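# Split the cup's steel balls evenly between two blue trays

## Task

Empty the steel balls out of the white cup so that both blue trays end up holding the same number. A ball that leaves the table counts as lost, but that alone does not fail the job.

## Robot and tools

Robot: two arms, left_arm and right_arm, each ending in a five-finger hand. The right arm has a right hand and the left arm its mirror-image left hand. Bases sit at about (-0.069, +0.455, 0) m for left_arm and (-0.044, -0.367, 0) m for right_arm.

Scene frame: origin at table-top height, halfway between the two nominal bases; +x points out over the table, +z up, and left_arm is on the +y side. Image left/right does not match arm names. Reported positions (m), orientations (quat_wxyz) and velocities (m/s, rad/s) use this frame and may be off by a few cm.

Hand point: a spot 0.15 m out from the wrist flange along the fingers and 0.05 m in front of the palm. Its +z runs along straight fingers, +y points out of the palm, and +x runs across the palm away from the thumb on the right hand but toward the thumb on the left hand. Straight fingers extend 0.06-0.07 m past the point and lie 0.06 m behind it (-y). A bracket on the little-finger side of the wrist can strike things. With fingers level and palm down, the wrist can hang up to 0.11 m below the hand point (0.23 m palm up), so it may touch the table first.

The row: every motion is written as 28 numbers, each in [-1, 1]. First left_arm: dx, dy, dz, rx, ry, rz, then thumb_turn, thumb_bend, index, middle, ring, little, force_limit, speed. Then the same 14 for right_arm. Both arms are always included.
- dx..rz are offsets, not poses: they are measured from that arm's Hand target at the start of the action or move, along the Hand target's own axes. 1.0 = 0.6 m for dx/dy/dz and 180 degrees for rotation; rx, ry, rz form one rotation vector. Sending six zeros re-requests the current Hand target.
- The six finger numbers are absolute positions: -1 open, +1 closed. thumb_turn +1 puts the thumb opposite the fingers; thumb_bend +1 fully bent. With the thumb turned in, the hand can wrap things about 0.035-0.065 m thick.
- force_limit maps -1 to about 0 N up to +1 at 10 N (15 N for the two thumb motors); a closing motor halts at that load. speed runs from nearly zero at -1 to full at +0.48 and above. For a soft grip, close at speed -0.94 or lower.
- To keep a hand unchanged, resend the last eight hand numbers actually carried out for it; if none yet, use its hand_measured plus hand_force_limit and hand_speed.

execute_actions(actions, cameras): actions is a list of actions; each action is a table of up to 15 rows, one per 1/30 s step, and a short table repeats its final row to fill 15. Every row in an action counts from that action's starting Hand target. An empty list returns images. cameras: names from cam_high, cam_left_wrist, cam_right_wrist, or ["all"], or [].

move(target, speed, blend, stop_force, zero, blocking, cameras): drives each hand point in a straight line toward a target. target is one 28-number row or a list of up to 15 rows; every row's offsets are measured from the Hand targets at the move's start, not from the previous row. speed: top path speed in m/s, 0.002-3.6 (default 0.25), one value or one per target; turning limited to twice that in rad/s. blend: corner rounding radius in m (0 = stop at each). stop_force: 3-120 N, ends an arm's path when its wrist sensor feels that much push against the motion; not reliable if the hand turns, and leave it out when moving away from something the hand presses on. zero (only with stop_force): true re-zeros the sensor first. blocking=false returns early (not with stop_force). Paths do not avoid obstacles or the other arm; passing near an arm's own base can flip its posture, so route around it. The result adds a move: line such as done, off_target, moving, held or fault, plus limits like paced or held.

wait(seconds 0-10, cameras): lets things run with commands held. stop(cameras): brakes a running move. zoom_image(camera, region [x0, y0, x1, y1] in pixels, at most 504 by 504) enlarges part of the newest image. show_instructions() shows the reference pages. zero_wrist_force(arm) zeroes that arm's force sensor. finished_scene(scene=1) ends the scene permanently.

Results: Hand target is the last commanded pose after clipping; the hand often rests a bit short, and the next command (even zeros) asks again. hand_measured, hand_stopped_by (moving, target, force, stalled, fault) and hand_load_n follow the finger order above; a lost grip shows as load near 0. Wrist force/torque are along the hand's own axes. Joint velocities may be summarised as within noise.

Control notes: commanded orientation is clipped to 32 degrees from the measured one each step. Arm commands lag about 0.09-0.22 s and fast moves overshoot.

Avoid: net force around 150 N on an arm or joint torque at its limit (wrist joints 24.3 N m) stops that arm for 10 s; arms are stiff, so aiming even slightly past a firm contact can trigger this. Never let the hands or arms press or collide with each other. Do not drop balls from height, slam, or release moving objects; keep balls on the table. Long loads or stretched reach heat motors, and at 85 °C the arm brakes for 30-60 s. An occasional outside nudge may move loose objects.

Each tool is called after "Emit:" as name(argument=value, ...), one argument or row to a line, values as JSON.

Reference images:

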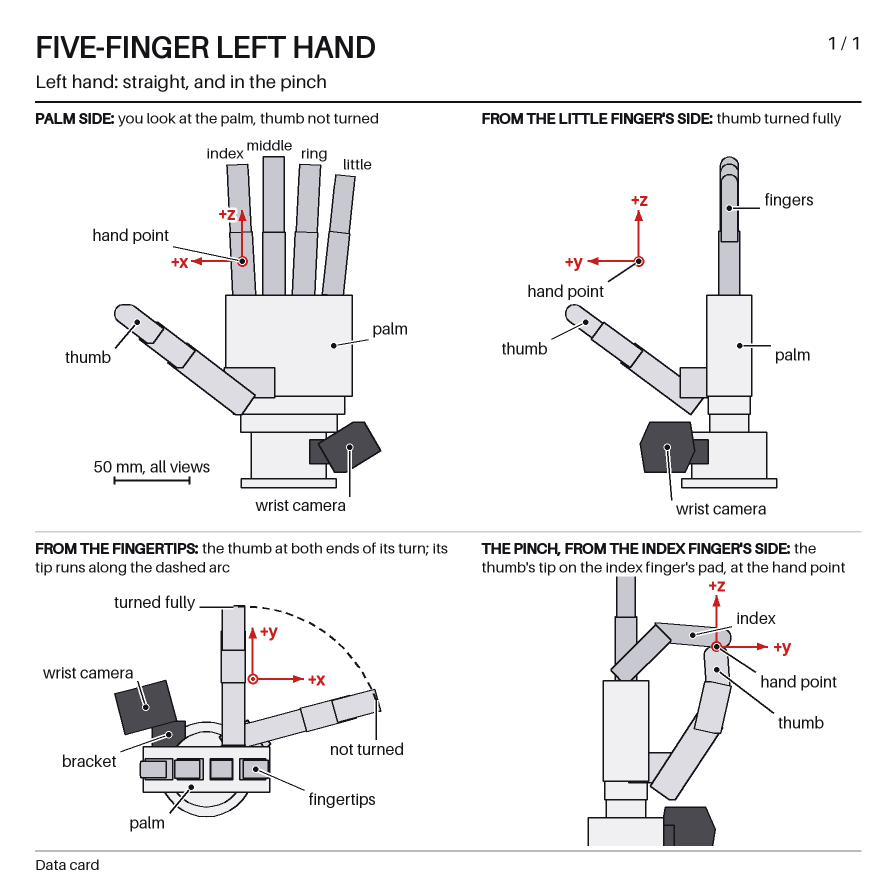

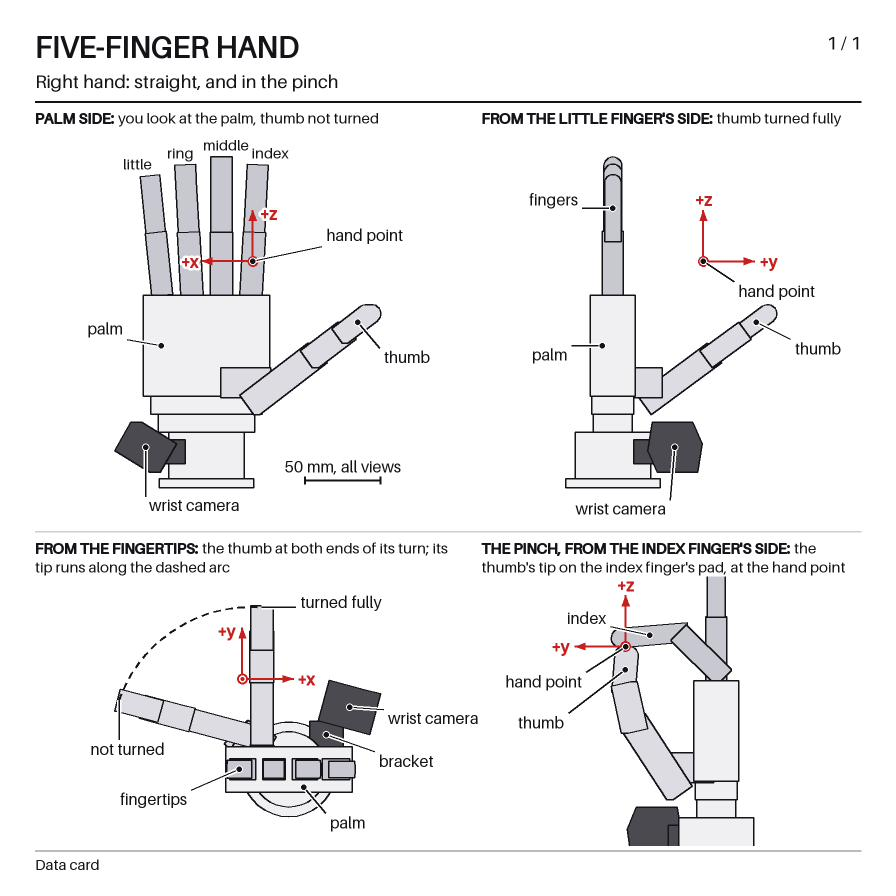

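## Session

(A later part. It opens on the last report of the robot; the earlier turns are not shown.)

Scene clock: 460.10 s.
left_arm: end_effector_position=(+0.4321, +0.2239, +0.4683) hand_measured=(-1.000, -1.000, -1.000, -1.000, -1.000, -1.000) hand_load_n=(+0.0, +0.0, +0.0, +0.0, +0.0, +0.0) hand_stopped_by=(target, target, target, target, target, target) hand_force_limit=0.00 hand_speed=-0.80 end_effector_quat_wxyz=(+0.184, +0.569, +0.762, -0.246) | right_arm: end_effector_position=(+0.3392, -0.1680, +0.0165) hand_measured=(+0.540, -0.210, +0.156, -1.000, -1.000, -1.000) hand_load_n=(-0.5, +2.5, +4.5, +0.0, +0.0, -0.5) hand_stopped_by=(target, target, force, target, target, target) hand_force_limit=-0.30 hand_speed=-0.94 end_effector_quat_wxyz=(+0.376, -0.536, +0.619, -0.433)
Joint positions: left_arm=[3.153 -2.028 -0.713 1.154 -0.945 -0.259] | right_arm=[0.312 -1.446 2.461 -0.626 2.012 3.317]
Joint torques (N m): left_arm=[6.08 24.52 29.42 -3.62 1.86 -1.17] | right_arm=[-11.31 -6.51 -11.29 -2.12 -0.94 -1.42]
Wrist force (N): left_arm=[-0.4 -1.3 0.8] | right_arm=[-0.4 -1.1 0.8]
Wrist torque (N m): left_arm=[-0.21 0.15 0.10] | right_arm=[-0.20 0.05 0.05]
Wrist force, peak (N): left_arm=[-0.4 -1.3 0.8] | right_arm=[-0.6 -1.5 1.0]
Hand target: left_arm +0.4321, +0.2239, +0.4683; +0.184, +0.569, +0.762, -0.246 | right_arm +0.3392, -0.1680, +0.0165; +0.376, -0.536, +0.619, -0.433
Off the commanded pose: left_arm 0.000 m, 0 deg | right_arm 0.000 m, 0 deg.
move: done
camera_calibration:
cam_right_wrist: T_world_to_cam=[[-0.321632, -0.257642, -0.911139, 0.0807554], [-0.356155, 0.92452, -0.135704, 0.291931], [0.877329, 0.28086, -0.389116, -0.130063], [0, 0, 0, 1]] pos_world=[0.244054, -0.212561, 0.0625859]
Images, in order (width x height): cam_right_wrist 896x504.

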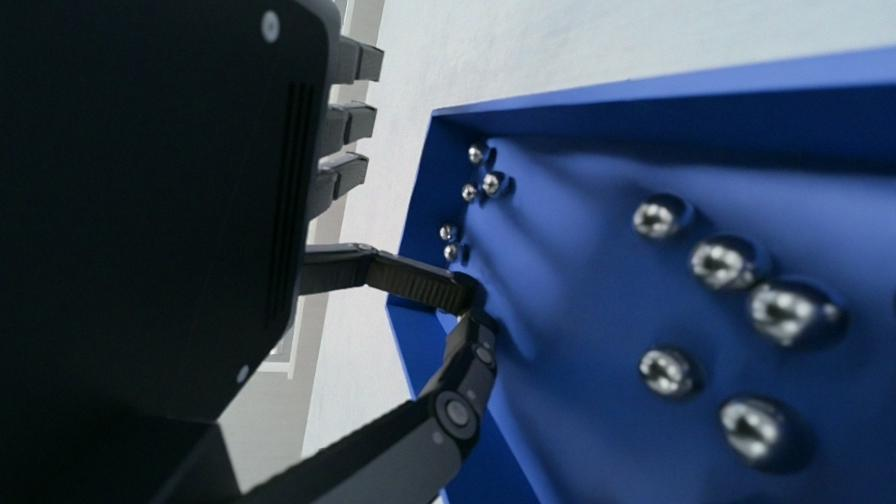

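Emit:
move(
  target=[
    [0,0,0,0,0,0,-1,-1,-1,-1,-1,-1,0,-0.8,0,-0.1567,-0.057,0,0,0,0.54,-0.21,0.5,-1,-1,-1,-0.3,-0.94],
    [0,0,0,0,0,0,-1,-1,-1,-1,-1,-1,0,-0.8,-0.2467,-0.078,-0.1542,0,0,0,0.54,-0.21,0.5,-1,-1,-1,-0.3,-0.94],
  ],
  speed=[0.1,0.2],
  blend=[0.02,0],
  cameras=["cam_right_wrist"],
)

Emit:
zoom_image(
  camera="cam_right_wrist",
  region=[400, 200, 640, 440],
)

Scene clock: 463.77 s.
left_arm: end_effector_position=(+0.4321, +0.2239, +0.4683) hand_measured=(-1.000, -1.000, -1.000, -1.000, -1.000, -1.000) hand_load_n=(+0.0, +0.0, +0.0, +0.0, +0.0, +0.0) hand_stopped_by=(target, target, target, target, target, target) hand_force_limit=0.00 hand_speed=-0.80 end_effector_quat_wxyz=(+0.184, +0.569, +0.762, -0.246) | right_arm: end_effector_position=(+0.2900, -0.0117, +0.0924) hand_measured=(+0.540, -0.210, +0.156, -1.000, -1.000, -1.000) hand_load_n=(+0.0, +3.0, +4.0, +0.0, +0.0, +0.0) hand_stopped_by=(target, target, force, target, target, target) hand_force_limit=-0.30 hand_speed=-0.94 end_effector_quat_wxyz=(+0.376, -0.536, +0.619, -0.433)
Joint positions: left_arm=[3.153 -2.028 -0.713 1.154 -0.945 -0.259] | right_arm=[0.867 -1.309 2.023 -0.099 2.505 3.66]
Joint torques (N m): left_arm=[5.36 25.18 29.79 -3.67 1.68 -1.1] | right_arm=[6.82 -18.91 -19.87 -0.5 1.6 0.15]
Wrist force (N): left_arm=[-0.6 -1.0 0.8] | right_arm=[-0.4 -1.5 0.4]
Wrist torque (N m): left_arm=[-0.16 0.17 0.08] | right_arm=[-0.21 0.04 0.02]
Wrist force, peak (N): left_arm=[-0.4 -1.1 0.9] | right_arm=[-2.1 -1.2 -0.1]
Hand target: left_arm +0.4321, +0.2239, +0.4683; +0.184, +0.569, +0.762, -0.246 | right_arm +0.2900, -0.0116, +0.0924; +0.376, -0.536, +0.619, -0.433
Off the commanded pose: left_arm 0.000 m, 0 deg | right_arm 0.000 m, 0 deg.
move: done
camera_calibration:
cam_right_wrist: T_world_to_cam=[[-0.3217, -0.257697, -0.911099, 0.17442], [-0.356178, 0.924508, -0.135727, 0.14019], [0.877295, 0.28085, -0.389201, -0.101118], [0, 0, 0, 1]] pos_world=[0.194754, -0.0562608, 0.138586]
Images, in order (width x height): cam_right_wrist 896x504.

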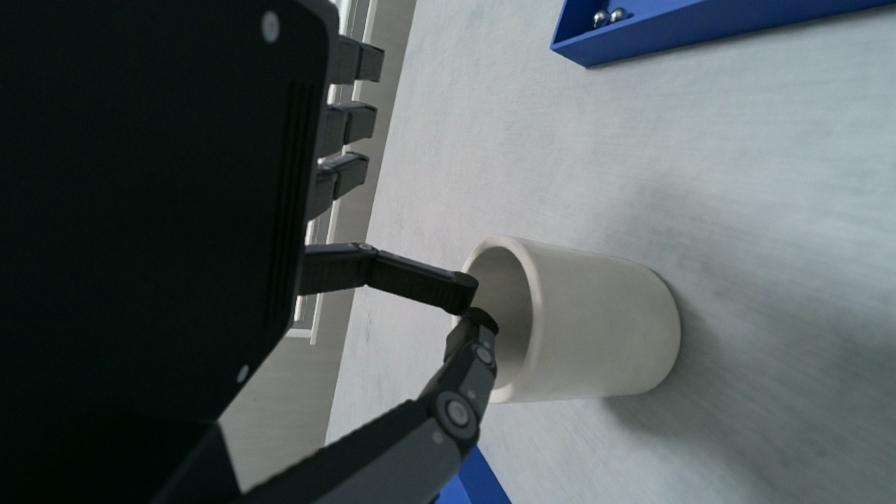

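Scaled by 2.100 from the camera's 896x504 image, which has a finer 1280x720 frame.

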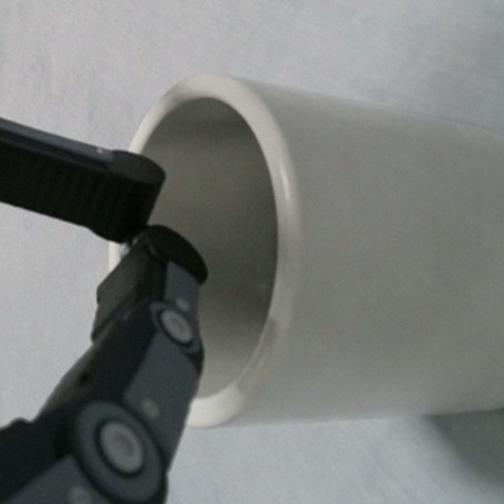

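Emit:
move(
  target=[0,0,0,0,0,0,-1,-1,-1,-1,-1,-1,0,-0.8,0,0,0,0,0,0,0.54,-0.21,0.05,-1,-1,-1,-0.6,-0.5],
  cameras=["cam_right_wrist"],
)

Emit:
zoom_image(
  camera="cam_right_wrist",
  region=[400, 200, 640, 440],
)

Scene clock: 465.00 s.
left_arm: end_effector_position=(+0.4321, +0.2239, +0.4683) hand_measured=(-1.000, -1.000, -1.000, -1.000, -1.000, -1.000) hand_load_n=(+0.0, +0.0, +0.0, +0.0, +0.0, -0.5) hand_stopped_by=(target, target, target, target, target, target) hand_force_limit=0.00 hand_speed=-0.80 end_effector_quat_wxyz=(+0.184, +0.569, +0.762, -0.246) | right_arm: end_effector_position=(+0.2900, -0.0116, +0.0924) hand_measured=(+0.540, -0.210, +0.050, -1.000, -1.000, -1.000) hand_load_n=(+0.0, +0.0, +0.0, +0.0, +0.0, +0.0) hand_stopped_by=(target, target, target, target, target, target) hand_force_limit=-0.60 hand_speed=-0.50 end_effector_quat_wxyz=(+0.376, -0.536, +0.619, -0.433)
Joint positions: left_arm=[3.153 -2.028 -0.713 1.154 -0.945 -0.259] | right_arm=[0.867 -1.309 2.023 -0.099 2.505 3.66]
Joint torques (N m): left_arm=[6.15 24.59 30 -3.53 1.54 -1.09] | right_arm=[8.25 -14.2 -22.08 2.95 2.12 2.2]
Wrist force (N): left_arm=[-0.2 -1.2 0.7] | right_arm=[-0.4 -1.8 0.4]
Wrist torque (N m): left_arm=[-0.18 0.12 0.11] | right_arm=[-0.25 0.04 0.01]
Wrist force, peak (N): left_arm=[-0.5 -1.3 0.9] | right_arm=[-0.7 -2.0 0.4]
Hand target: left_arm +0.4321, +0.2239, +0.4683; +0.184, +0.569, +0.762, -0.246 | right_arm +0.2900, -0.0116, +0.0924; +0.376, -0.536, +0.619, -0.433
Off the commanded pose: left_arm 0.000 m, 0 deg | right_arm 0.000 m, 0 deg.
move: done
camera_calibration:
cam_right_wrist: T_world_to_cam=[[-0.32162, -0.257673, -0.911134, 0.174436], [-0.356166, 0.924512, -0.135733, 0.140097], [0.877329, 0.28086, -0.389116, -0.101164], [0, 0, 0, 1]] pos_world=[0.194754, -0.0561608, 0.138586]
Images, in order (width x height): cam_right_wrist 896x504.

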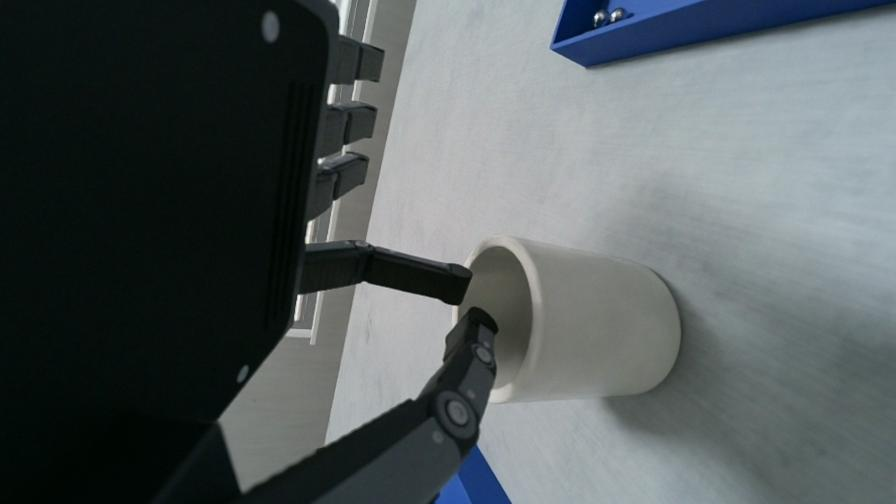

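Scaled by 2.100 from the camera's 896x504 image, which has a finer 1280x720 frame.

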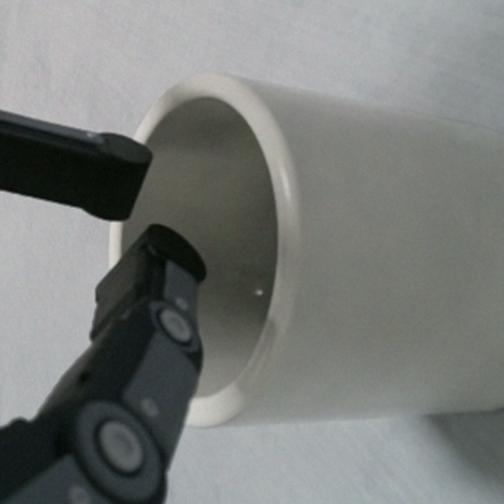

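Emit:
move(
  target=[
    [0,0,0,0,0,0,-1,-1,-1,-1,-1,-1,0,-0.8,0,-0.0313,-0.0114,0,0,0,0.54,-0.21,0,-1,-1,-1,-0.6,-0.5],
    [0,0,0,0,0,0,-1,-1,-1,-1,-1,-1,0,-0.8,0.23,0.0202,0.103,0,0,0,0.54,-0.21,0,-1,-1,-1,-0.6,-0.5],
  ],
  speed=[0.15,0.3],
  blend=[0.01,0],
  cameras=["cam_right_wrist", "cam_left_wrist"],
)

Emit:
zoom_image(
  camera="cam_right_wrist",
  region=[420, 100, 720, 400],
)

Emit:
zoom_image(
  camera="cam_left_wrist",
  region=[470, 0, 590, 140],
)

Scene clock: 468.70 s.
left_arm: end_effector_position=(+0.4321, +0.2239, +0.4683) hand_measured=(-1.000, -1.000, -1.000, -1.000, -1.000, -1.000) hand_load_n=(+0.0, -0.5, +0.0, +0.0, +0.0, +0.0) hand_stopped_by=(target, target, target, target, target, target) hand_force_limit=0.00 hand_speed=-0.80 end_effector_quat_wxyz=(+0.184, +0.569, +0.762, -0.246) | right_arm: end_effector_position=(+0.3238, -0.1557, +0.0597) hand_measured=(+0.540, -0.210, +0.000, -1.000, -1.000, -1.000) hand_load_n=(+0.0, +0.0, +0.0, +0.0, +0.0, +0.0) hand_stopped_by=(target, target, target, target, target, target) hand_force_limit=-0.60 hand_speed=-0.50 end_effector_quat_wxyz=(+0.376, -0.536, +0.619, -0.433)
Joint positions: left_arm=[3.153 -2.028 -0.713 1.154 -0.945 -0.259] | right_arm=[0.389 -1.567 2.414 -0.443 2.083 3.35]
Joint torques (N m): left_arm=[6.29 24.44 29.52 -3.35 1.69 -1] | right_arm=[-12.31 -3.81 -4.73 -2.19 -0.57 -1.15]
Wrist force (N): left_arm=[-0.4 -1.1 0.8] | right_arm=[-0.8 -1.6 0.5]
Wrist torque (N m): left_arm=[-0.18 0.15 0.09] | right_arm=[-0.26 0.10 -0.11]
Wrist force, peak (N): left_arm=[-0.4 -1.1 1.0] | right_arm=[-1.8 -3.2 -0.4]
Hand target: left_arm +0.4321, +0.2239, +0.4683; +0.184, +0.569, +0.762, -0.246 | right_arm +0.3238, -0.1558, +0.0596; +0.376, -0.536, +0.619, -0.433
Off the commanded pose: left_arm 0.000 m, 0 deg | right_arm 0.000 m, 0 deg.
move: done
camera_calibration:
cam_left_wrist: T_world_to_cam=[[-0.998947, -0.0449784, -0.00900257, 0.449514], [-0.0449792, 0.998988, -0.000120256, -0.220017], [0.00899887, 0.000284799, -0.999959, 0.574858], [0, 0, 0, 1]] pos_world=[0.433971, 0.239849, 0.578855]
cam_right_wrist: T_world_to_cam=[[-0.321663, -0.257558, -0.911151, 0.118358], [-0.356125, 0.924544, -0.135621, 0.280926], [0.87733, 0.28086, -0.389114, -0.103197], [0, 0, 0, 1]] pos_world=[0.228654, -0.20026, 0.105786]
Images, in order (width x height): cam_left_wrist 896x504, cam_right_wrist 896x504.

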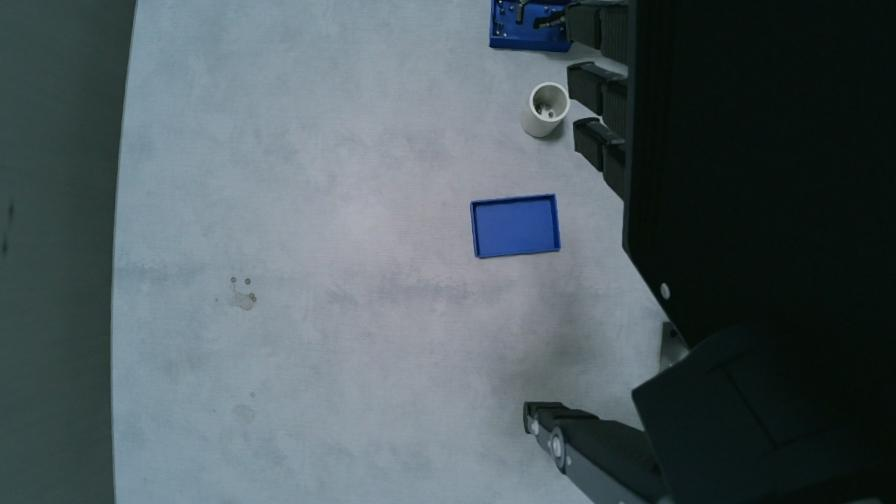

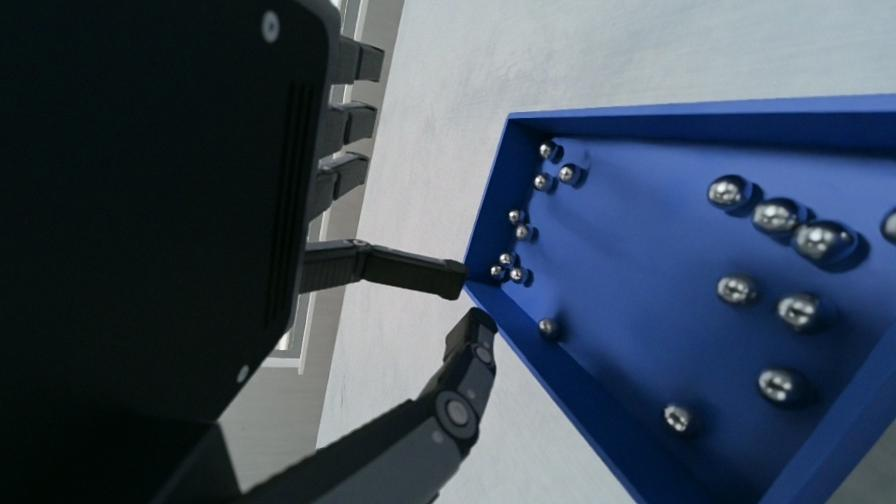

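Scaled by 1.680 from the camera's 896x504 image, which has a finer 1280x720 frame.

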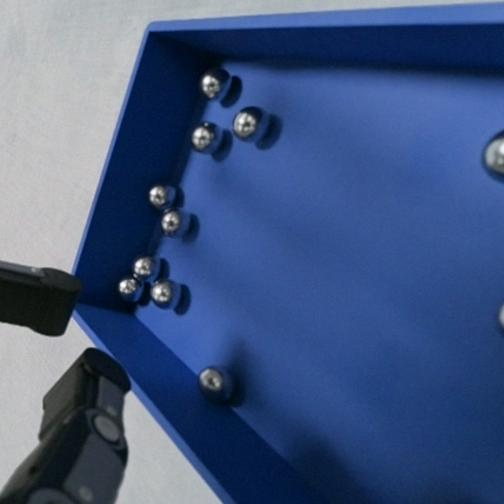

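Scaled by 3.600 from the camera's 896x504 image, which has a finer 1280x720 frame.

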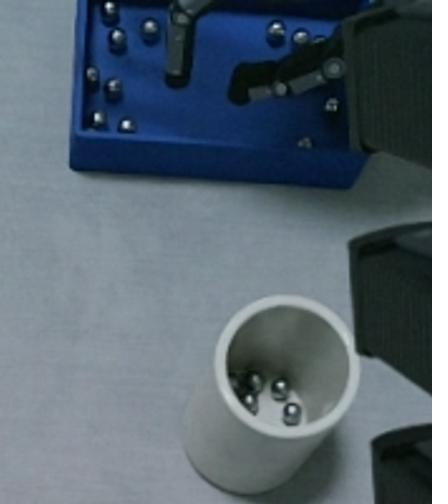

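Emit:
move(
  target=[0,0,0,0,0,0,-1,-1,-1,-1,-1,-1,0,-0.8,0.0757,0.0562,-0.1542,0,0.1671,0.0608,0.54,-0.21,0.24,-1,-1,-1,-0.7,-0.8],
  speed=0.2,
  cameras=["cam_right_wrist","cam_high"],
)

Emit:
zoom_image(
  camera="cam_high",
  region=[340, 130, 440, 240],
)

Scene clock: 487.13 s.
left_arm: end_effector_position=(+0.4321, +0.2239, +0.4683) hand_measured=(-1.000, -1.000, -1.000, -1.000, -1.000, -1.000) hand_load_n=(+0.0, +0.0, +0.0, +0.0, +0.0, +0.0) hand_stopped_by=(target, target, target, target, target, target) hand_force_limit=0.00 hand_speed=-0.80 end_effector_quat_wxyz=(+0.184, +0.569, +0.762, -0.246) | right_arm: end_effector_position=(+0.2199, -0.1868, +0.0595) hand_measured=(+0.540, -0.210, +0.240, -1.000, -1.000, -1.000) hand_load_n=(+0.0, +0.0, +0.0, +0.0, +0.0, +0.0) hand_stopped_by=(target, target, target, target, target, target) hand_force_limit=-0.70 hand_speed=-0.80 end_effector_quat_wxyz=(+0.242, -0.345, +0.743, -0.519)
Joint positions: left_arm=[3.153 -2.028 -0.713 1.154 -0.945 -0.259] | right_arm=[0.834 -1.134 2.187 0.469 2.79 4.661]
Joint torques (N m): left_arm=[7.11 24.89 29.82 -3.51 1.69 -1.12] | right_arm=[-11.84 -32.9 1.25 3.54 1.46 1.6]
Wrist force (N): left_arm=[-0.4 -1.2 0.7] | right_arm=[-1.3 -1.4 0.6]
Wrist torque (N m): left_arm=[-0.18 0.14 0.10] | right_arm=[-0.18 0.15 0.02]
Wrist force, peak (N): left_arm=[-0.5 -1.3 1.0] | right_arm=[-0.5 -1.9 1.1]
Hand target: left_arm +0.4321, +0.2239, +0.4683; +0.184, +0.569, +0.762, -0.246 | right_arm +0.2199, -0.1868, +0.0595; +0.242, -0.345, +0.743, -0.519
Off the commanded pose: left_arm 0.000 m, 0 deg | right_arm 0.000 m, 0 deg.
move: done
camera_calibration:
cam_right_wrist: T_world_to_cam=[[-0.41035, -0.0481666, -0.910655, 0.135388], [0.187663, 0.972771, -0.136014, 0.16203], [0.89241, -0.226709, -0.390137, -0.10136], [0, 0, 0, 1]] pos_world=[0.115604, -0.174076, 0.105786]
Images, in order (width x height): cam_high 896x504, cam_right_wrist 896x504.

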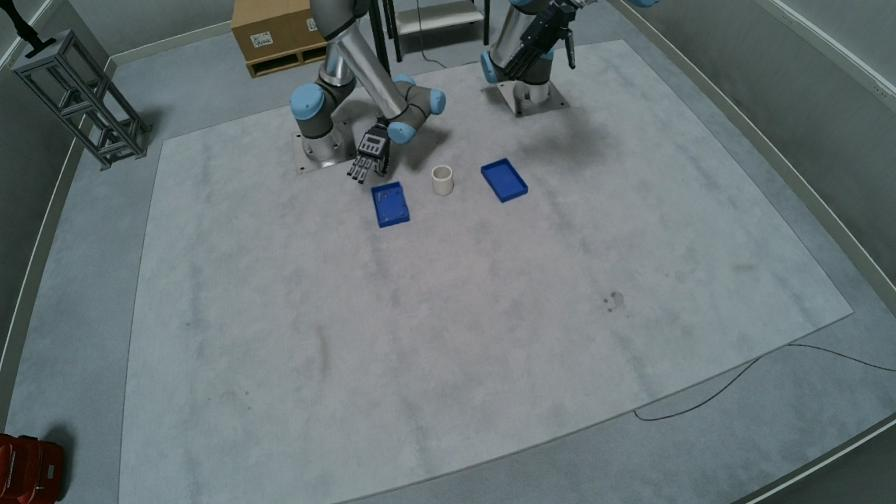

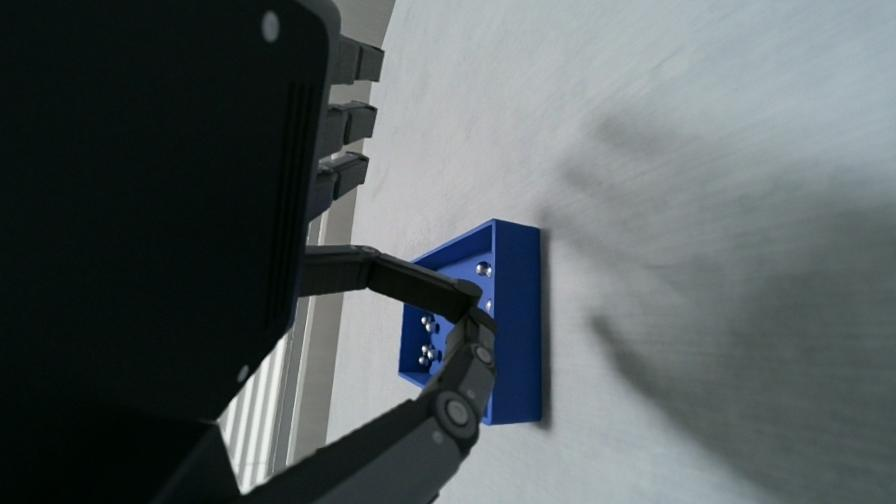

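Scaled by 4.582 from the camera's 896x504 image, which has a finer 1280x720 frame.

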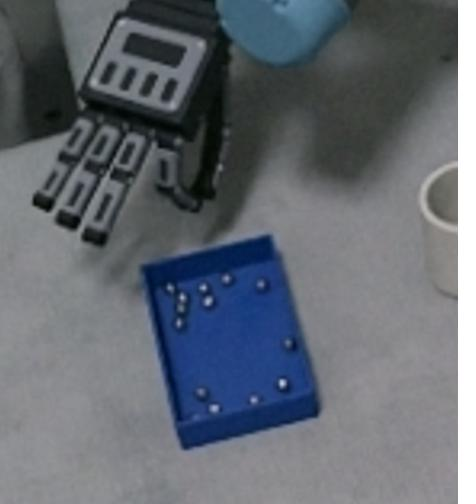

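Emit:
move(
  target=[0,0,0,0,0,0,-1,-1,-1,-1,-1,-1,0,-0.8,0,0.065,0.0237,0,0,0,0.54,-0.21,0.24,-1,-1,-1,-0.7,-0.8],
  speed=0.1,
  stop_force=6,
)

Emit:
move(
  target=[0,0,0,0,0,0,-1,-1,-1,-1,-1,-1,0,-0.8,-0.0622,-0.0253,0.0696,0,0,0,0.54,-0.21,0.24,-1,-1,-1,-0.7,-0.8],
  speed=0.15,
  cameras=["cam_high"],
)

Emit:
zoom_image(
  camera="cam_high",
  region=[340, 130, 440, 240],
)

Scene clock: 492.00 s.
left_arm: end_effector_position=(+0.4321, +0.2239, +0.4683) hand_measured=(-1.000, -1.000, -1.000, -1.000, -1.000, -1.000) hand_load_n=(+0.0, +0.0, +0.0, +0.0, +0.0, -0.5) hand_stopped_by=(target, target, target, target, target, target) hand_force_limit=0.00 hand_speed=-0.80 end_effector_quat_wxyz=(+0.184, +0.569, +0.762, -0.246) | right_arm: end_effector_position=(+0.2199, -0.1868, +0.0181) hand_measured=(+0.540, -0.210, +0.240, -1.000, -1.000, -1.000) hand_load_n=(+0.0, +0.5, +0.0, +0.0, +0.0, +0.0) hand_stopped_by=(target, target, target, target, target, target) hand_force_limit=-0.70 hand_speed=-0.80 end_effector_quat_wxyz=(+0.242, -0.345, +0.743, -0.519)
Joint positions: left_arm=[3.153 -2.028 -0.713 1.154 -0.945 -0.259] | right_arm=[0.834 -1.027 2.194 0.355 2.79 4.662]
Joint torques (N m): left_arm=[5.32 25.44 29.87 -3.18 1.42 -1.13] | right_arm=[-12.01 -23.79 -12.53 0.33 2.48 1.71]
Wrist force (N): left_arm=[-0.4 -1.1 0.8] | right_arm=[-1.2 -1.3 0.5]
Wrist torque (N m): left_arm=[-0.18 0.14 0.10] | right_arm=[-0.16 0.14 0.02]
Wrist force, peak (N): left_arm=[-0.5 -1.2 0.8] | right_arm=[-1.1 -2.4 0.3]
Hand target: left_arm +0.4321, +0.2239, +0.4683; +0.184, +0.569, +0.762, -0.246 | right_arm +0.2199, -0.1868, +0.0180; +0.242, -0.345, +0.743, -0.519
Off the commanded pose: left_arm 0.000 m, 0 deg | right_arm 0.000 m, 0 deg.
move: done

Scene clock: 492.93 s.
left_arm: end_effector_position=(+0.4321, +0.2239, +0.4683) hand_measured=(-1.000, -1.000, -1.000, -1.000, -1.000, -1.000) hand_load_n=(+0.0, +0.0, +0.0, +0.0, +0.0, +0.0) hand_stopped_by=(target, target, target, target, target, target) hand_force_limit=0.00 hand_speed=-0.80 end_effector_quat_wxyz=(+0.184, +0.569, +0.762, -0.246) | right_arm: end_effector_position=(+0.2779, -0.1869, +0.0180) hand_measured=(+0.540, -0.210, +0.240, -1.000, -1.000, -1.000) hand_load_n=(+0.0, +0.0, +0.0, +0.0, +0.0, +0.0) hand_stopped_by=(target, target, target, target, target, target) hand_force_limit=-0.70 hand_speed=-0.80 end_effector_quat_wxyz=(+0.242, -0.345, +0.743, -0.519)
Joint positions: left_arm=[3.153 -2.028 -0.713 1.154 -0.945 -0.259] | right_arm=[0.69 -1.099 2.151 0.106 2.757 4.272]
Joint torques (N m): left_arm=[6.05 25.42 28.73 -3.3 1.68 -1.33] | right_arm=[1.58 -17.38 -16.06 2.52 2.97 -1.2]
Wrist force (N): left_arm=[-0.3 -1.0 0.8] | right_arm=[-0.7 -1.5 0.4]
Wrist torque (N m): left_arm=[-0.17 0.12 0.10] | right_arm=[-0.15 0.08 -0.08]
Wrist force, peak (N): left_arm=[-0.5 -1.0 1.0] | right_arm=[-1.2 -1.7 1.1]
Hand target: left_arm +0.4321, +0.2239, +0.4683; +0.184, +0.569, +0.762, -0.246 | right_arm +0.2779, -0.1869, +0.0180; +0.242, -0.345, +0.743, -0.519
Off the commanded pose: left_arm 0.000 m, 0 deg | right_arm 0.000 m, 0 deg.
move: done
Images, in order (width x height): cam_high 896x504.

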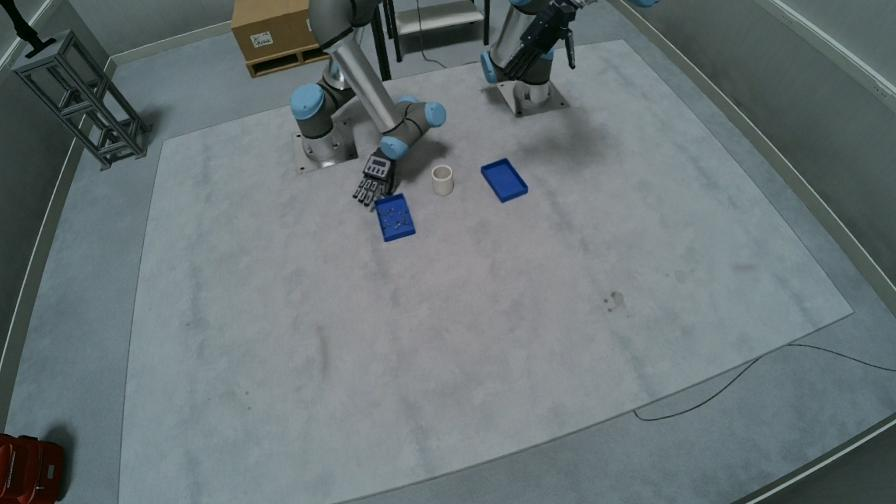

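Scaled by 4.582 from the camera's 896x504 image, which has a finer 1280x720 frame.

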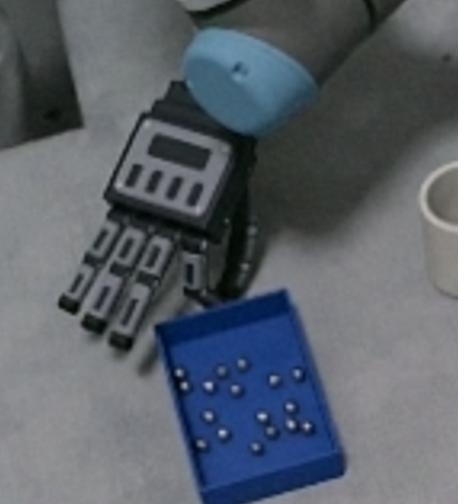

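Emit:
move(
  target=[
    [0,0,0,0,0,0,-1,-1,-1,-1,-1,-1,0,-0.8,0.0107,-0.0897,-0.0462,0,0,0,0.54,-0.21,0,-1,-1,-1,-0.7,-0.5],
    [0,0,0,0,0,0,-1,-1,-1,-1,-1,-1,0,-0.8,-0.054,-0.1412,-0.0023,0,-0.0783,-0.0285,0.54,-0.21,0,-1,-1,-1,-0.7,-0.5],
  ],
  speed=0.2,
  blend=[0.02,0],
  cameras=["cam_right_wrist"],
)

Emit:
zoom_image(
  camera="cam_right_wrist",
  region=[500, 120, 896, 504],
)

Scene clock: 496.67 s.
left_arm: end_effector_position=(+0.4321, +0.2239, +0.4683) hand_measured=(-1.000, -1.000, -1.000, -1.000, -1.000, -1.000) hand_load_n=(+0.0, +0.0, +0.0, +0.0, +0.0, +0.0) hand_stopped_by=(target, target, target, target, target, target) hand_force_limit=0.00 hand_speed=-0.80 end_effector_quat_wxyz=(+0.184, +0.569, +0.762, -0.246) | right_arm: end_effector_position=(+0.3200, -0.1802, +0.0980) hand_measured=(+0.540, -0.210, +0.000, -1.000, -1.000, -1.000) hand_load_n=(+0.0, +0.0, +0.0, +0.0, +0.0, +0.0) hand_stopped_by=(target, target, target, target, target, target) hand_force_limit=-0.70 hand_speed=-0.50 end_effector_quat_wxyz=(+0.308, -0.439, +0.692, -0.483)
Joint positions: left_arm=[3.153 -2.028 -0.713 1.154 -0.945 -0.259] | right_arm=[0.521 -1.509 2.243 -0.154 2.465 3.615]
Joint torques (N m): left_arm=[5.53 25.91 28.3 -3.45 1.63 -1.1] | right_arm=[0.59 -13.39 -22.54 0.55 -0.54 -1.45]
Wrist force (N): left_arm=[-0.3 -1.1 0.6] | right_arm=[-0.3 -1.6 0.1]
Wrist torque (N m): left_arm=[-0.16 0.13 0.10] | right_arm=[-0.21 0.00 -0.03]
Wrist force, peak (N): left_arm=[-0.6 -1.2 0.9] | right_arm=[-1.0 -2.2 0.4]
Hand target: left_arm +0.4321, +0.2239, +0.4683; +0.184, +0.569, +0.762, -0.246 | right_arm +0.3200, -0.1801, +0.0981; +0.308, -0.439, +0.692, -0.483
Off the commanded pose: left_arm 0.000 m, 0 deg | right_arm 0.000 m, 0 deg.
move: done
camera_calibration:
cam_right_wrist: T_world_to_cam=[[-0.383548, -0.152361, -0.910866, 0.184443], [-0.0699957, 0.988256, -0.135832, 0.227328], [0.920864, 0.0116586, -0.389708, -0.14035], [0, 0, 0, 1]] pos_world=[0.215898, -0.19492, 0.144186]
Images, in order (width x height): cam_right_wrist 896x504.

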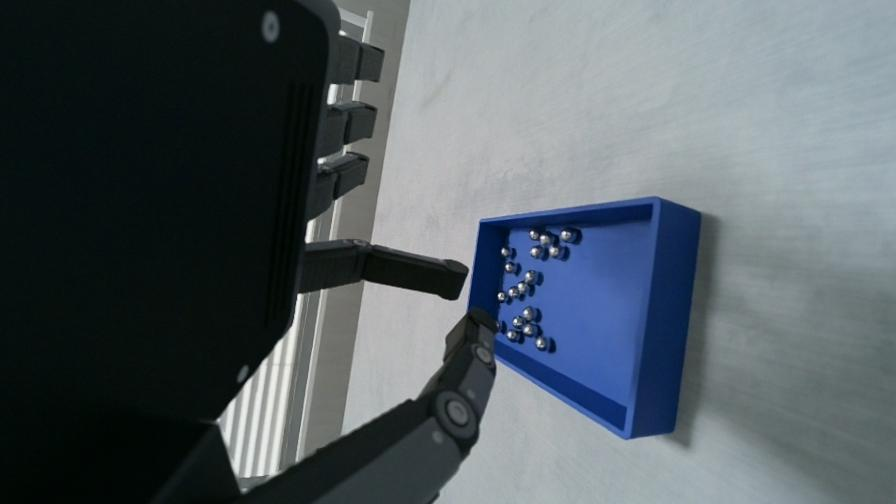

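Scaled by 1.273 from the camera's 896x504 image, which has a finer 1280x720 frame.

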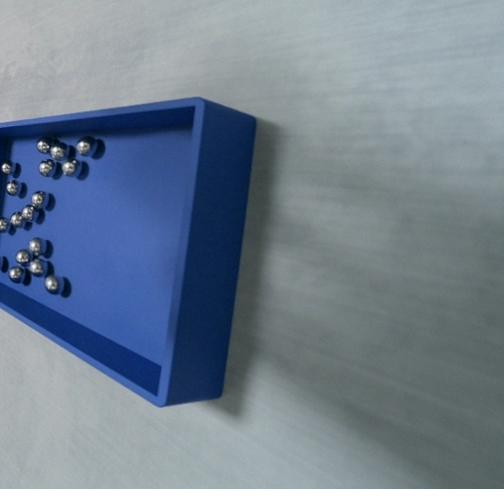

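Emit:
zoom_image(
  camera="cam_right_wrist",
  region=[470, 210, 610, 370],
)

Scaled by 3.150 from the camera's 896x504 image, which has a finer 1280x720 frame.

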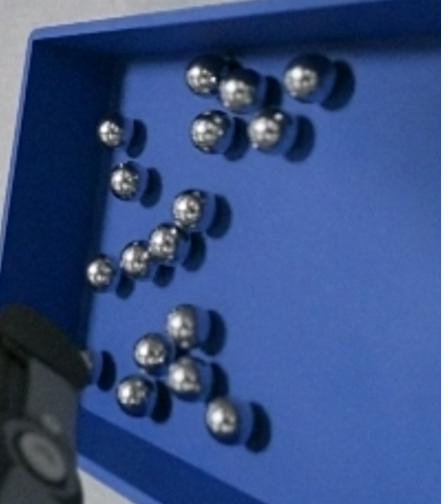

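Emit:
move(
  target=[0,0,0,0,0,0,-1,-1,-1,-1,-1,-1,0,-0.8,-0.0322,0.022,0.1243,0,0,0,0.54,-0.21,0.08,-1,-1,-1,-0.6,-0.5],
  speed=0.2,
  cameras=["cam_right_wrist"],
)

Emit:
zoom_image(
  camera="cam_right_wrist",
  region=[460, 180, 680, 400],
)

Scene clock: 502.90 s.
left_arm: end_effector_position=(+0.4321, +0.2239, +0.4683) hand_measured=(-1.000, -1.000, -1.000, -1.000, -1.000, -1.000) hand_load_n=(+0.0, +0.0, +0.0, +0.0, +0.0, +0.0) hand_stopped_by=(target, target, target, target, target, target) hand_force_limit=0.00 hand_speed=-0.80 end_effector_quat_wxyz=(+0.184, +0.569, +0.762, -0.246) | right_arm: end_effector_position=(+0.3876, -0.1904, +0.0601) hand_measured=(+0.540, -0.210, +0.080, -1.000, -1.000, -1.000) hand_load_n=(+0.0, +0.5, +0.0, +0.0, +0.0, +0.0) hand_stopped_by=(target, target, target, target, target, target) hand_force_limit=-0.60 hand_speed=-0.50 end_effector_quat_wxyz=(+0.308, -0.439, +0.692, -0.483)
Joint positions: left_arm=[3.153 -2.028 -0.713 1.154 -0.945 -0.259] | right_arm=[0.38 -1.375 2.205 -0.33 2.343 3.507]
Joint torques (N m): left_arm=[5.56 24.6 28.55 -3.24 1.58 -1.27] | right_arm=[-2.01 -19.2 -5.46 0.45 0.34 1.38]
Wrist force (N): left_arm=[-0.3 -1.2 0.9] | right_arm=[-0.5 -1.5 0.5]
Wrist torque (N m): left_arm=[-0.19 0.14 0.10] | right_arm=[-0.21 0.03 -0.05]
Wrist force, peak (N): left_arm=[-0.6 -1.1 0.9] | right_arm=[-1.1 -0.9 1.9]
Hand target: left_arm +0.4321, +0.2239, +0.4683; +0.184, +0.569, +0.762, -0.246 | right_arm +0.3876, -0.1904, +0.0601; +0.308, -0.439, +0.692, -0.483
Off the commanded pose: left_arm 0.000 m, 0 deg | right_arm 0.000 m, 0 deg.
move: done
camera_calibration:
cam_right_wrist: T_world_to_cam=[[-0.383531, -0.152414, -0.910864, 0.174279], [-0.0701078, 0.988247, -0.135842, 0.237023], [0.920863, 0.011759, -0.389709, -0.21723], [0, 0, 0, 1]] pos_world=[0.283497, -0.20512, 0.106286]
Images, in order (width x height): cam_right_wrist 896x504.

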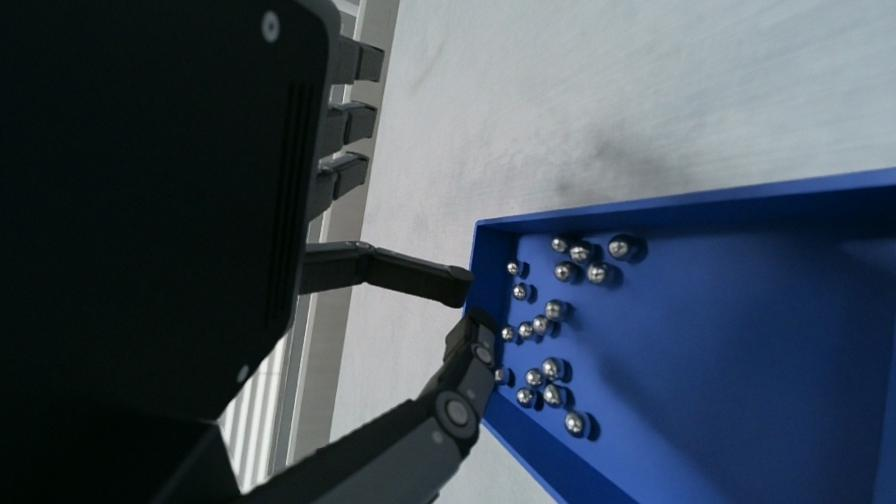

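Scaled by 2.291 from the camera's 896x504 image, which has a finer 1280x720 frame.

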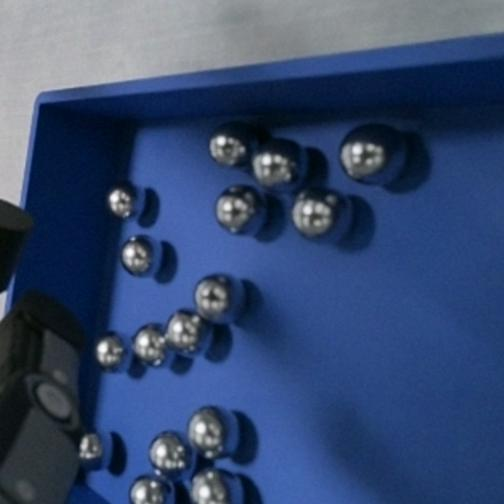

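Emit:
move(
  target=[0,0,0,0,0,0,-1,-1,-1,-1,-1,-1,0,-0.8,0.0029,0.0502,0.0182,0,0,0,0.54,-0.21,0.08,-1,-1,-1,-0.6,-0.5],
  speed=0.1,
)

Emit:
move(
  target=[0,0,0,0,0,0,-1,-1,-1,-1,-1,-1,0,-0.8,0,0.0251,0.0091,0,0,0,0.54,-0.21,0.08,-1,-1,-1,-0.6,-0.5],
  speed=0.012,
  stop_force=4,
  cameras=["cam_right_wrist"],
)

Emit:
zoom_image(
  camera="cam_right_wrist",
  region=[400, 200, 600, 360],
)

Scene clock: 507.57 s.
left_arm: end_effector_position=(+0.4321, +0.2239, +0.4683) hand_measured=(-1.000, -1.000, -1.000, -1.000, -1.000, -1.000) hand_load_n=(+0.0, +0.0, -0.5, +0.0, +0.0, +0.5) hand_stopped_by=(target, target, target, target, target, target) hand_force_limit=0.00 hand_speed=-0.80 end_effector_quat_wxyz=(+0.184, +0.569, +0.762, -0.246) | right_arm: end_effector_position=(+0.3867, -0.1919, +0.0280) hand_measured=(+0.540, -0.210, +0.080, -1.000, -1.000, -1.000) hand_load_n=(+0.0, +0.0, +0.0, +0.0, +0.0, +0.0) hand_stopped_by=(target, target, target, target, target, target) hand_force_limit=-0.60 hand_speed=-0.50 end_effector_quat_wxyz=(+0.308, -0.439, +0.692, -0.483)
Joint positions: left_arm=[3.153 -2.028 -0.713 1.154 -0.945 -0.259] | right_arm=[0.376 -1.306 2.237 -0.433 2.34 3.505]
Joint torques (N m): left_arm=[4.75 24.44 30.24 -3.27 1.48 -1.06] | right_arm=[-5.02 -30.15 -19.17 1.49 0.7 -1.12]
Wrist force (N): left_arm=[-0.5 -1.0 0.7] | right_arm=[-0.6 -1.4 0.7]
Wrist torque (N m): left_arm=[-0.15 0.15 0.09] | right_arm=[-0.21 0.04 0.04]
Wrist force, peak (N): left_arm=[-0.6 -1.3 0.8] | right_arm=[-0.7 -2.0 0.5]
Hand target: left_arm +0.4321, +0.2239, +0.4683; +0.184, +0.569, +0.762, -0.246 | right_arm +0.3868, -0.1919, +0.0280; +0.308, -0.439, +0.692, -0.483
Off the commanded pose: left_arm 0.000 m, 0 deg | right_arm 0.000 m, 0 deg.
move: done

Scene clock: 509.73 s.
left_arm: end_effector_position=(+0.4321, +0.2239, +0.4683) hand_measured=(-1.000, -1.000, -1.000, -1.000, -1.000, -1.000) hand_load_n=(+0.0, +0.0, +0.0, +0.0, +0.0, +0.0) hand_stopped_by=(target, target, target, target, target, target) hand_force_limit=0.00 hand_speed=-0.80 end_effector_quat_wxyz=(+0.184, +0.569, +0.762, -0.246) | right_arm: end_effector_position=(+0.3868, -0.1919, +0.0149) hand_measured=(+0.540, -0.210, +0.080, -1.000, -1.000, -1.000) hand_load_n=(+0.0, -1.0, +0.0, +0.0, +0.0, +0.0) hand_stopped_by=(target, target, target, target, target, target) hand_force_limit=-0.60 hand_speed=-0.50 end_effector_quat_wxyz=(+0.308, -0.439, +0.692, -0.483)
Joint positions: left_arm=[3.153 -2.028 -0.713 1.154 -0.945 -0.259] | right_arm=[0.376 -1.273 2.246 -0.474 2.34 3.505]
Joint torques (N m): left_arm=[5.6 24.9 29.03 -3.38 1.43 -1.25] | right_arm=[2.92 -33.04 -16.4 0.62 -0.63 -0.92]
Wrist force (N): left_arm=[-0.4 -1.1 0.9] | right_arm=[-1.1 -4.9 -1.1]
Wrist torque (N m): left_arm=[-0.18 0.15 0.10] | right_arm=[-0.20 0.06 0.02]
Wrist force, peak (N): left_arm=[-0.4 -1.3 0.7] | right_arm=[0.9 -15.1 -6.0]
Hand target: left_arm +0.4321, +0.2239, +0.4683; +0.184, +0.569, +0.762, -0.246 | right_arm +0.3868, -0.1919, +0.0149; +0.308, -0.439, +0.692, -0.483 (not the last commanded pose)
Off the commanded pose: left_arm 0.000 m, 0 deg | right_arm 0.003 m, 0 deg.
move: contact (right_arm)
camera_calibration:
cam_right_wrist: T_world_to_cam=[[-0.383634, -0.152451, -0.910815, 0.132591], [-0.0702315, 0.98824, -0.135829, 0.232342], [0.920811, 0.011859, -0.38983, -0.234047], [0, 0, 0, 1]] pos_world=[0.282697, -0.20662, 0.0610861]
Images, in order (width x height): cam_right_wrist 896x504.

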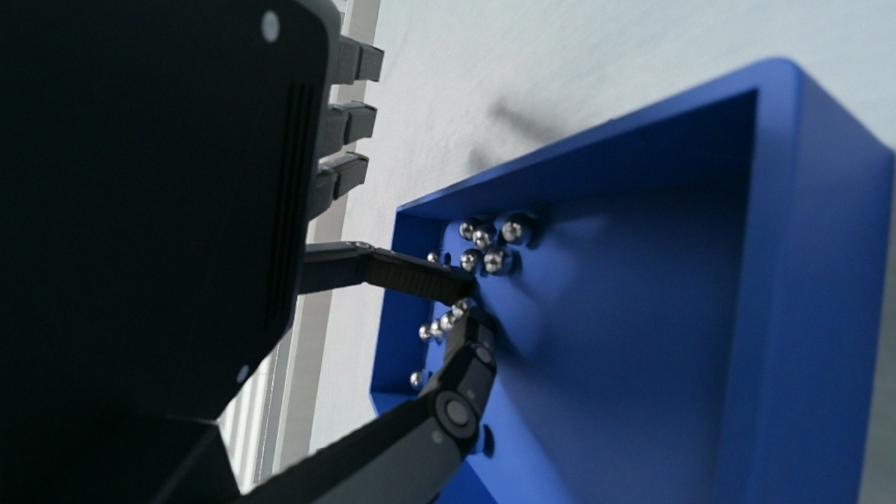

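Scaled by 2.520 from the camera's 896x504 image, which has a finer 1280x720 frame.

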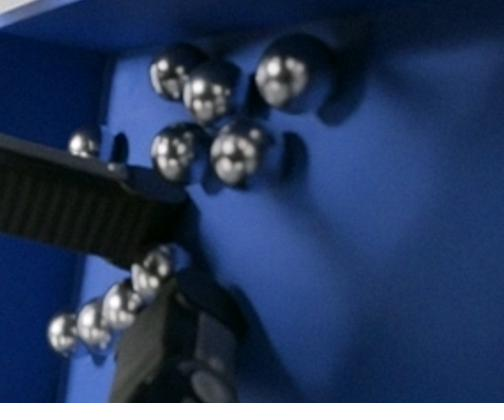

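Emit:
move(
  target=[0,0,0,0,0,0,-1,-1,-1,-1,-1,-1,0,-0.8,0,-0.0026,-0.0009,0,0,0,0.54,-0.21,0.08,-1,-1,-1,-0.6,-0.5],
  speed=0.02,
)

Emit:
move(
  target=[0,0,0,0,0,0,-1,-1,-1,-1,-1,-1,0,-0.8,0,0,0,0,0,0,0.54,-0.21,0.5,-1,-1,-1,-0.3,-0.94],
  cameras=["cam_right_wrist"],
)

Emit:
zoom_image(
  camera="cam_right_wrist",
  region=[400, 200, 600, 360],
)

Scene clock: 511.33 s.
left_arm: end_effector_position=(+0.4321, +0.2239, +0.4683) hand_measured=(-1.000, -1.000, -1.000, -1.000, -1.000, -1.000) hand_load_n=(+0.0, +0.0, +0.0, +0.0, +0.0, +0.0) hand_stopped_by=(target, target, target, target, target, target) hand_force_limit=0.00 hand_speed=-0.80 end_effector_quat_wxyz=(+0.184, +0.569, +0.762, -0.246) | right_arm: end_effector_position=(+0.3868, -0.1919, +0.0165) hand_measured=(+0.540, -0.210, +0.080, -1.000, -1.000, -1.000) hand_load_n=(+0.0, +0.0, +0.0, +0.0, +0.0, +0.0) hand_stopped_by=(target, target, target, target, target, target) hand_force_limit=-0.60 hand_speed=-0.50 end_effector_quat_wxyz=(+0.308, -0.439, +0.692, -0.483)
Joint positions: left_arm=[3.153 -2.028 -0.713 1.154 -0.945 -0.259] | right_arm=[0.376 -1.278 2.245 -0.469 2.34 3.505]
Joint torques (N m): left_arm=[4.98 24.83 29.13 -3.13 1.6 -1.09] | right_arm=[-9.64 -28.46 -17.24 1.43 -0.92 -1.81]
Wrist force (N): left_arm=[-0.3 -1.1 0.9] | right_arm=[-0.6 -1.2 0.2]
Wrist torque (N m): left_arm=[-0.20 0.13 0.11] | right_arm=[-0.14 0.05 0.05]
Wrist force, peak (N): left_arm=[-0.5 -1.1 0.9] | right_arm=[-1.1 -5.3 -1.2]
Hand target: left_arm +0.4321, +0.2239, +0.4683; +0.184, +0.569, +0.762, -0.246 | right_arm +0.3868, -0.1919, +0.0165; +0.308, -0.439, +0.692, -0.483
Off the commanded pose: left_arm 0.000 m, 0 deg | right_arm 0.000 m, 0 deg.
move: done

Scene clock: 512.07 s.
left_arm: end_effector_position=(+0.4321, +0.2239, +0.4683) hand_measured=(-1.000, -1.000, -1.000, -1.000, -1.000, -1.000) hand_load_n=(+0.0, +0.0, +0.0, +0.0, +0.0, +0.0) hand_stopped_by=(target, target, target, target, target, target) hand_force_limit=0.00 hand_speed=-0.80 end_effector_quat_wxyz=(+0.184, +0.569, +0.762, -0.246) | right_arm: end_effector_position=(+0.3868, -0.1919, +0.0166) hand_measured=(+0.540, -0.210, +0.158, -1.000, -1.000, -1.000) hand_load_n=(-0.5, +3.0, +4.0, +0.0, +0.0, +0.0) hand_stopped_by=(target, target, force, target, target, target) hand_force_limit=-0.30 hand_speed=-0.94 end_effector_quat_wxyz=(+0.308, -0.439, +0.692, -0.483)
Joint positions: left_arm=[3.153 -2.028 -0.713 1.154 -0.945 -0.259] | right_arm=[0.376 -1.278 2.245 -0.469 2.34 3.505]
Joint torques (N m): left_arm=[5.43 24.47 29.09 -3.25 1.48 -1.19] | right_arm=[-12.44 -13.9 -14.2 -1.75 -0.55 -1.69]
Wrist force (N): left_arm=[-0.4 -1.0 0.7] | right_arm=[-0.3 -1.2 0.1]
Wrist torque (N m): left_arm=[-0.15 0.15 0.09] | right_arm=[-0.16 0.01 0.07]
Wrist force, peak (N): left_arm=[-0.5 -1.1 0.9] | right_arm=[-0.5 -1.6 0.4]
Hand target: left_arm +0.4321, +0.2239, +0.4683; +0.184, +0.569, +0.762, -0.246 | right_arm +0.3868, -0.1919, +0.0165; +0.308, -0.439, +0.692, -0.483
Off the commanded pose: left_arm 0.000 m, 0 deg | right_arm 0.000 m, 0 deg.
move: done
camera_calibration:
cam_right_wrist: T_world_to_cam=[[-0.383516, -0.152436, -0.910867, 0.134059], [-0.0702078, 0.988242, -0.135825, 0.23256], [0.920862, 0.0118591, -0.389709, -0.233537], [0, 0, 0, 1]] pos_world=[0.282797, -0.20662, 0.062686]
Images, in order (width x height): cam_right_wrist 896x504.

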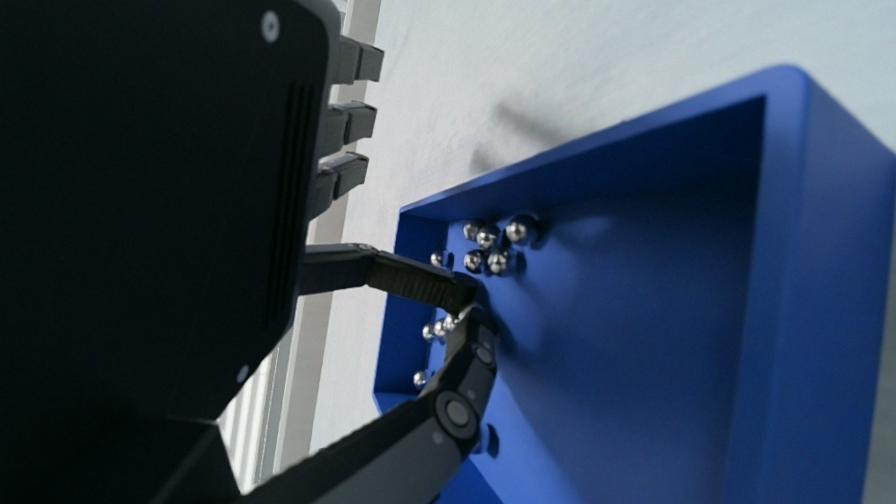

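Scaled by 2.520 from the camera's 896x504 image, which has a finer 1280x720 frame.

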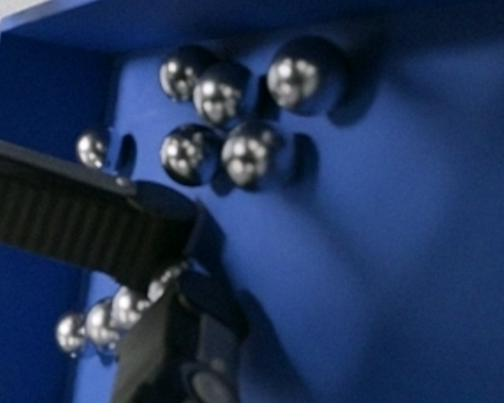

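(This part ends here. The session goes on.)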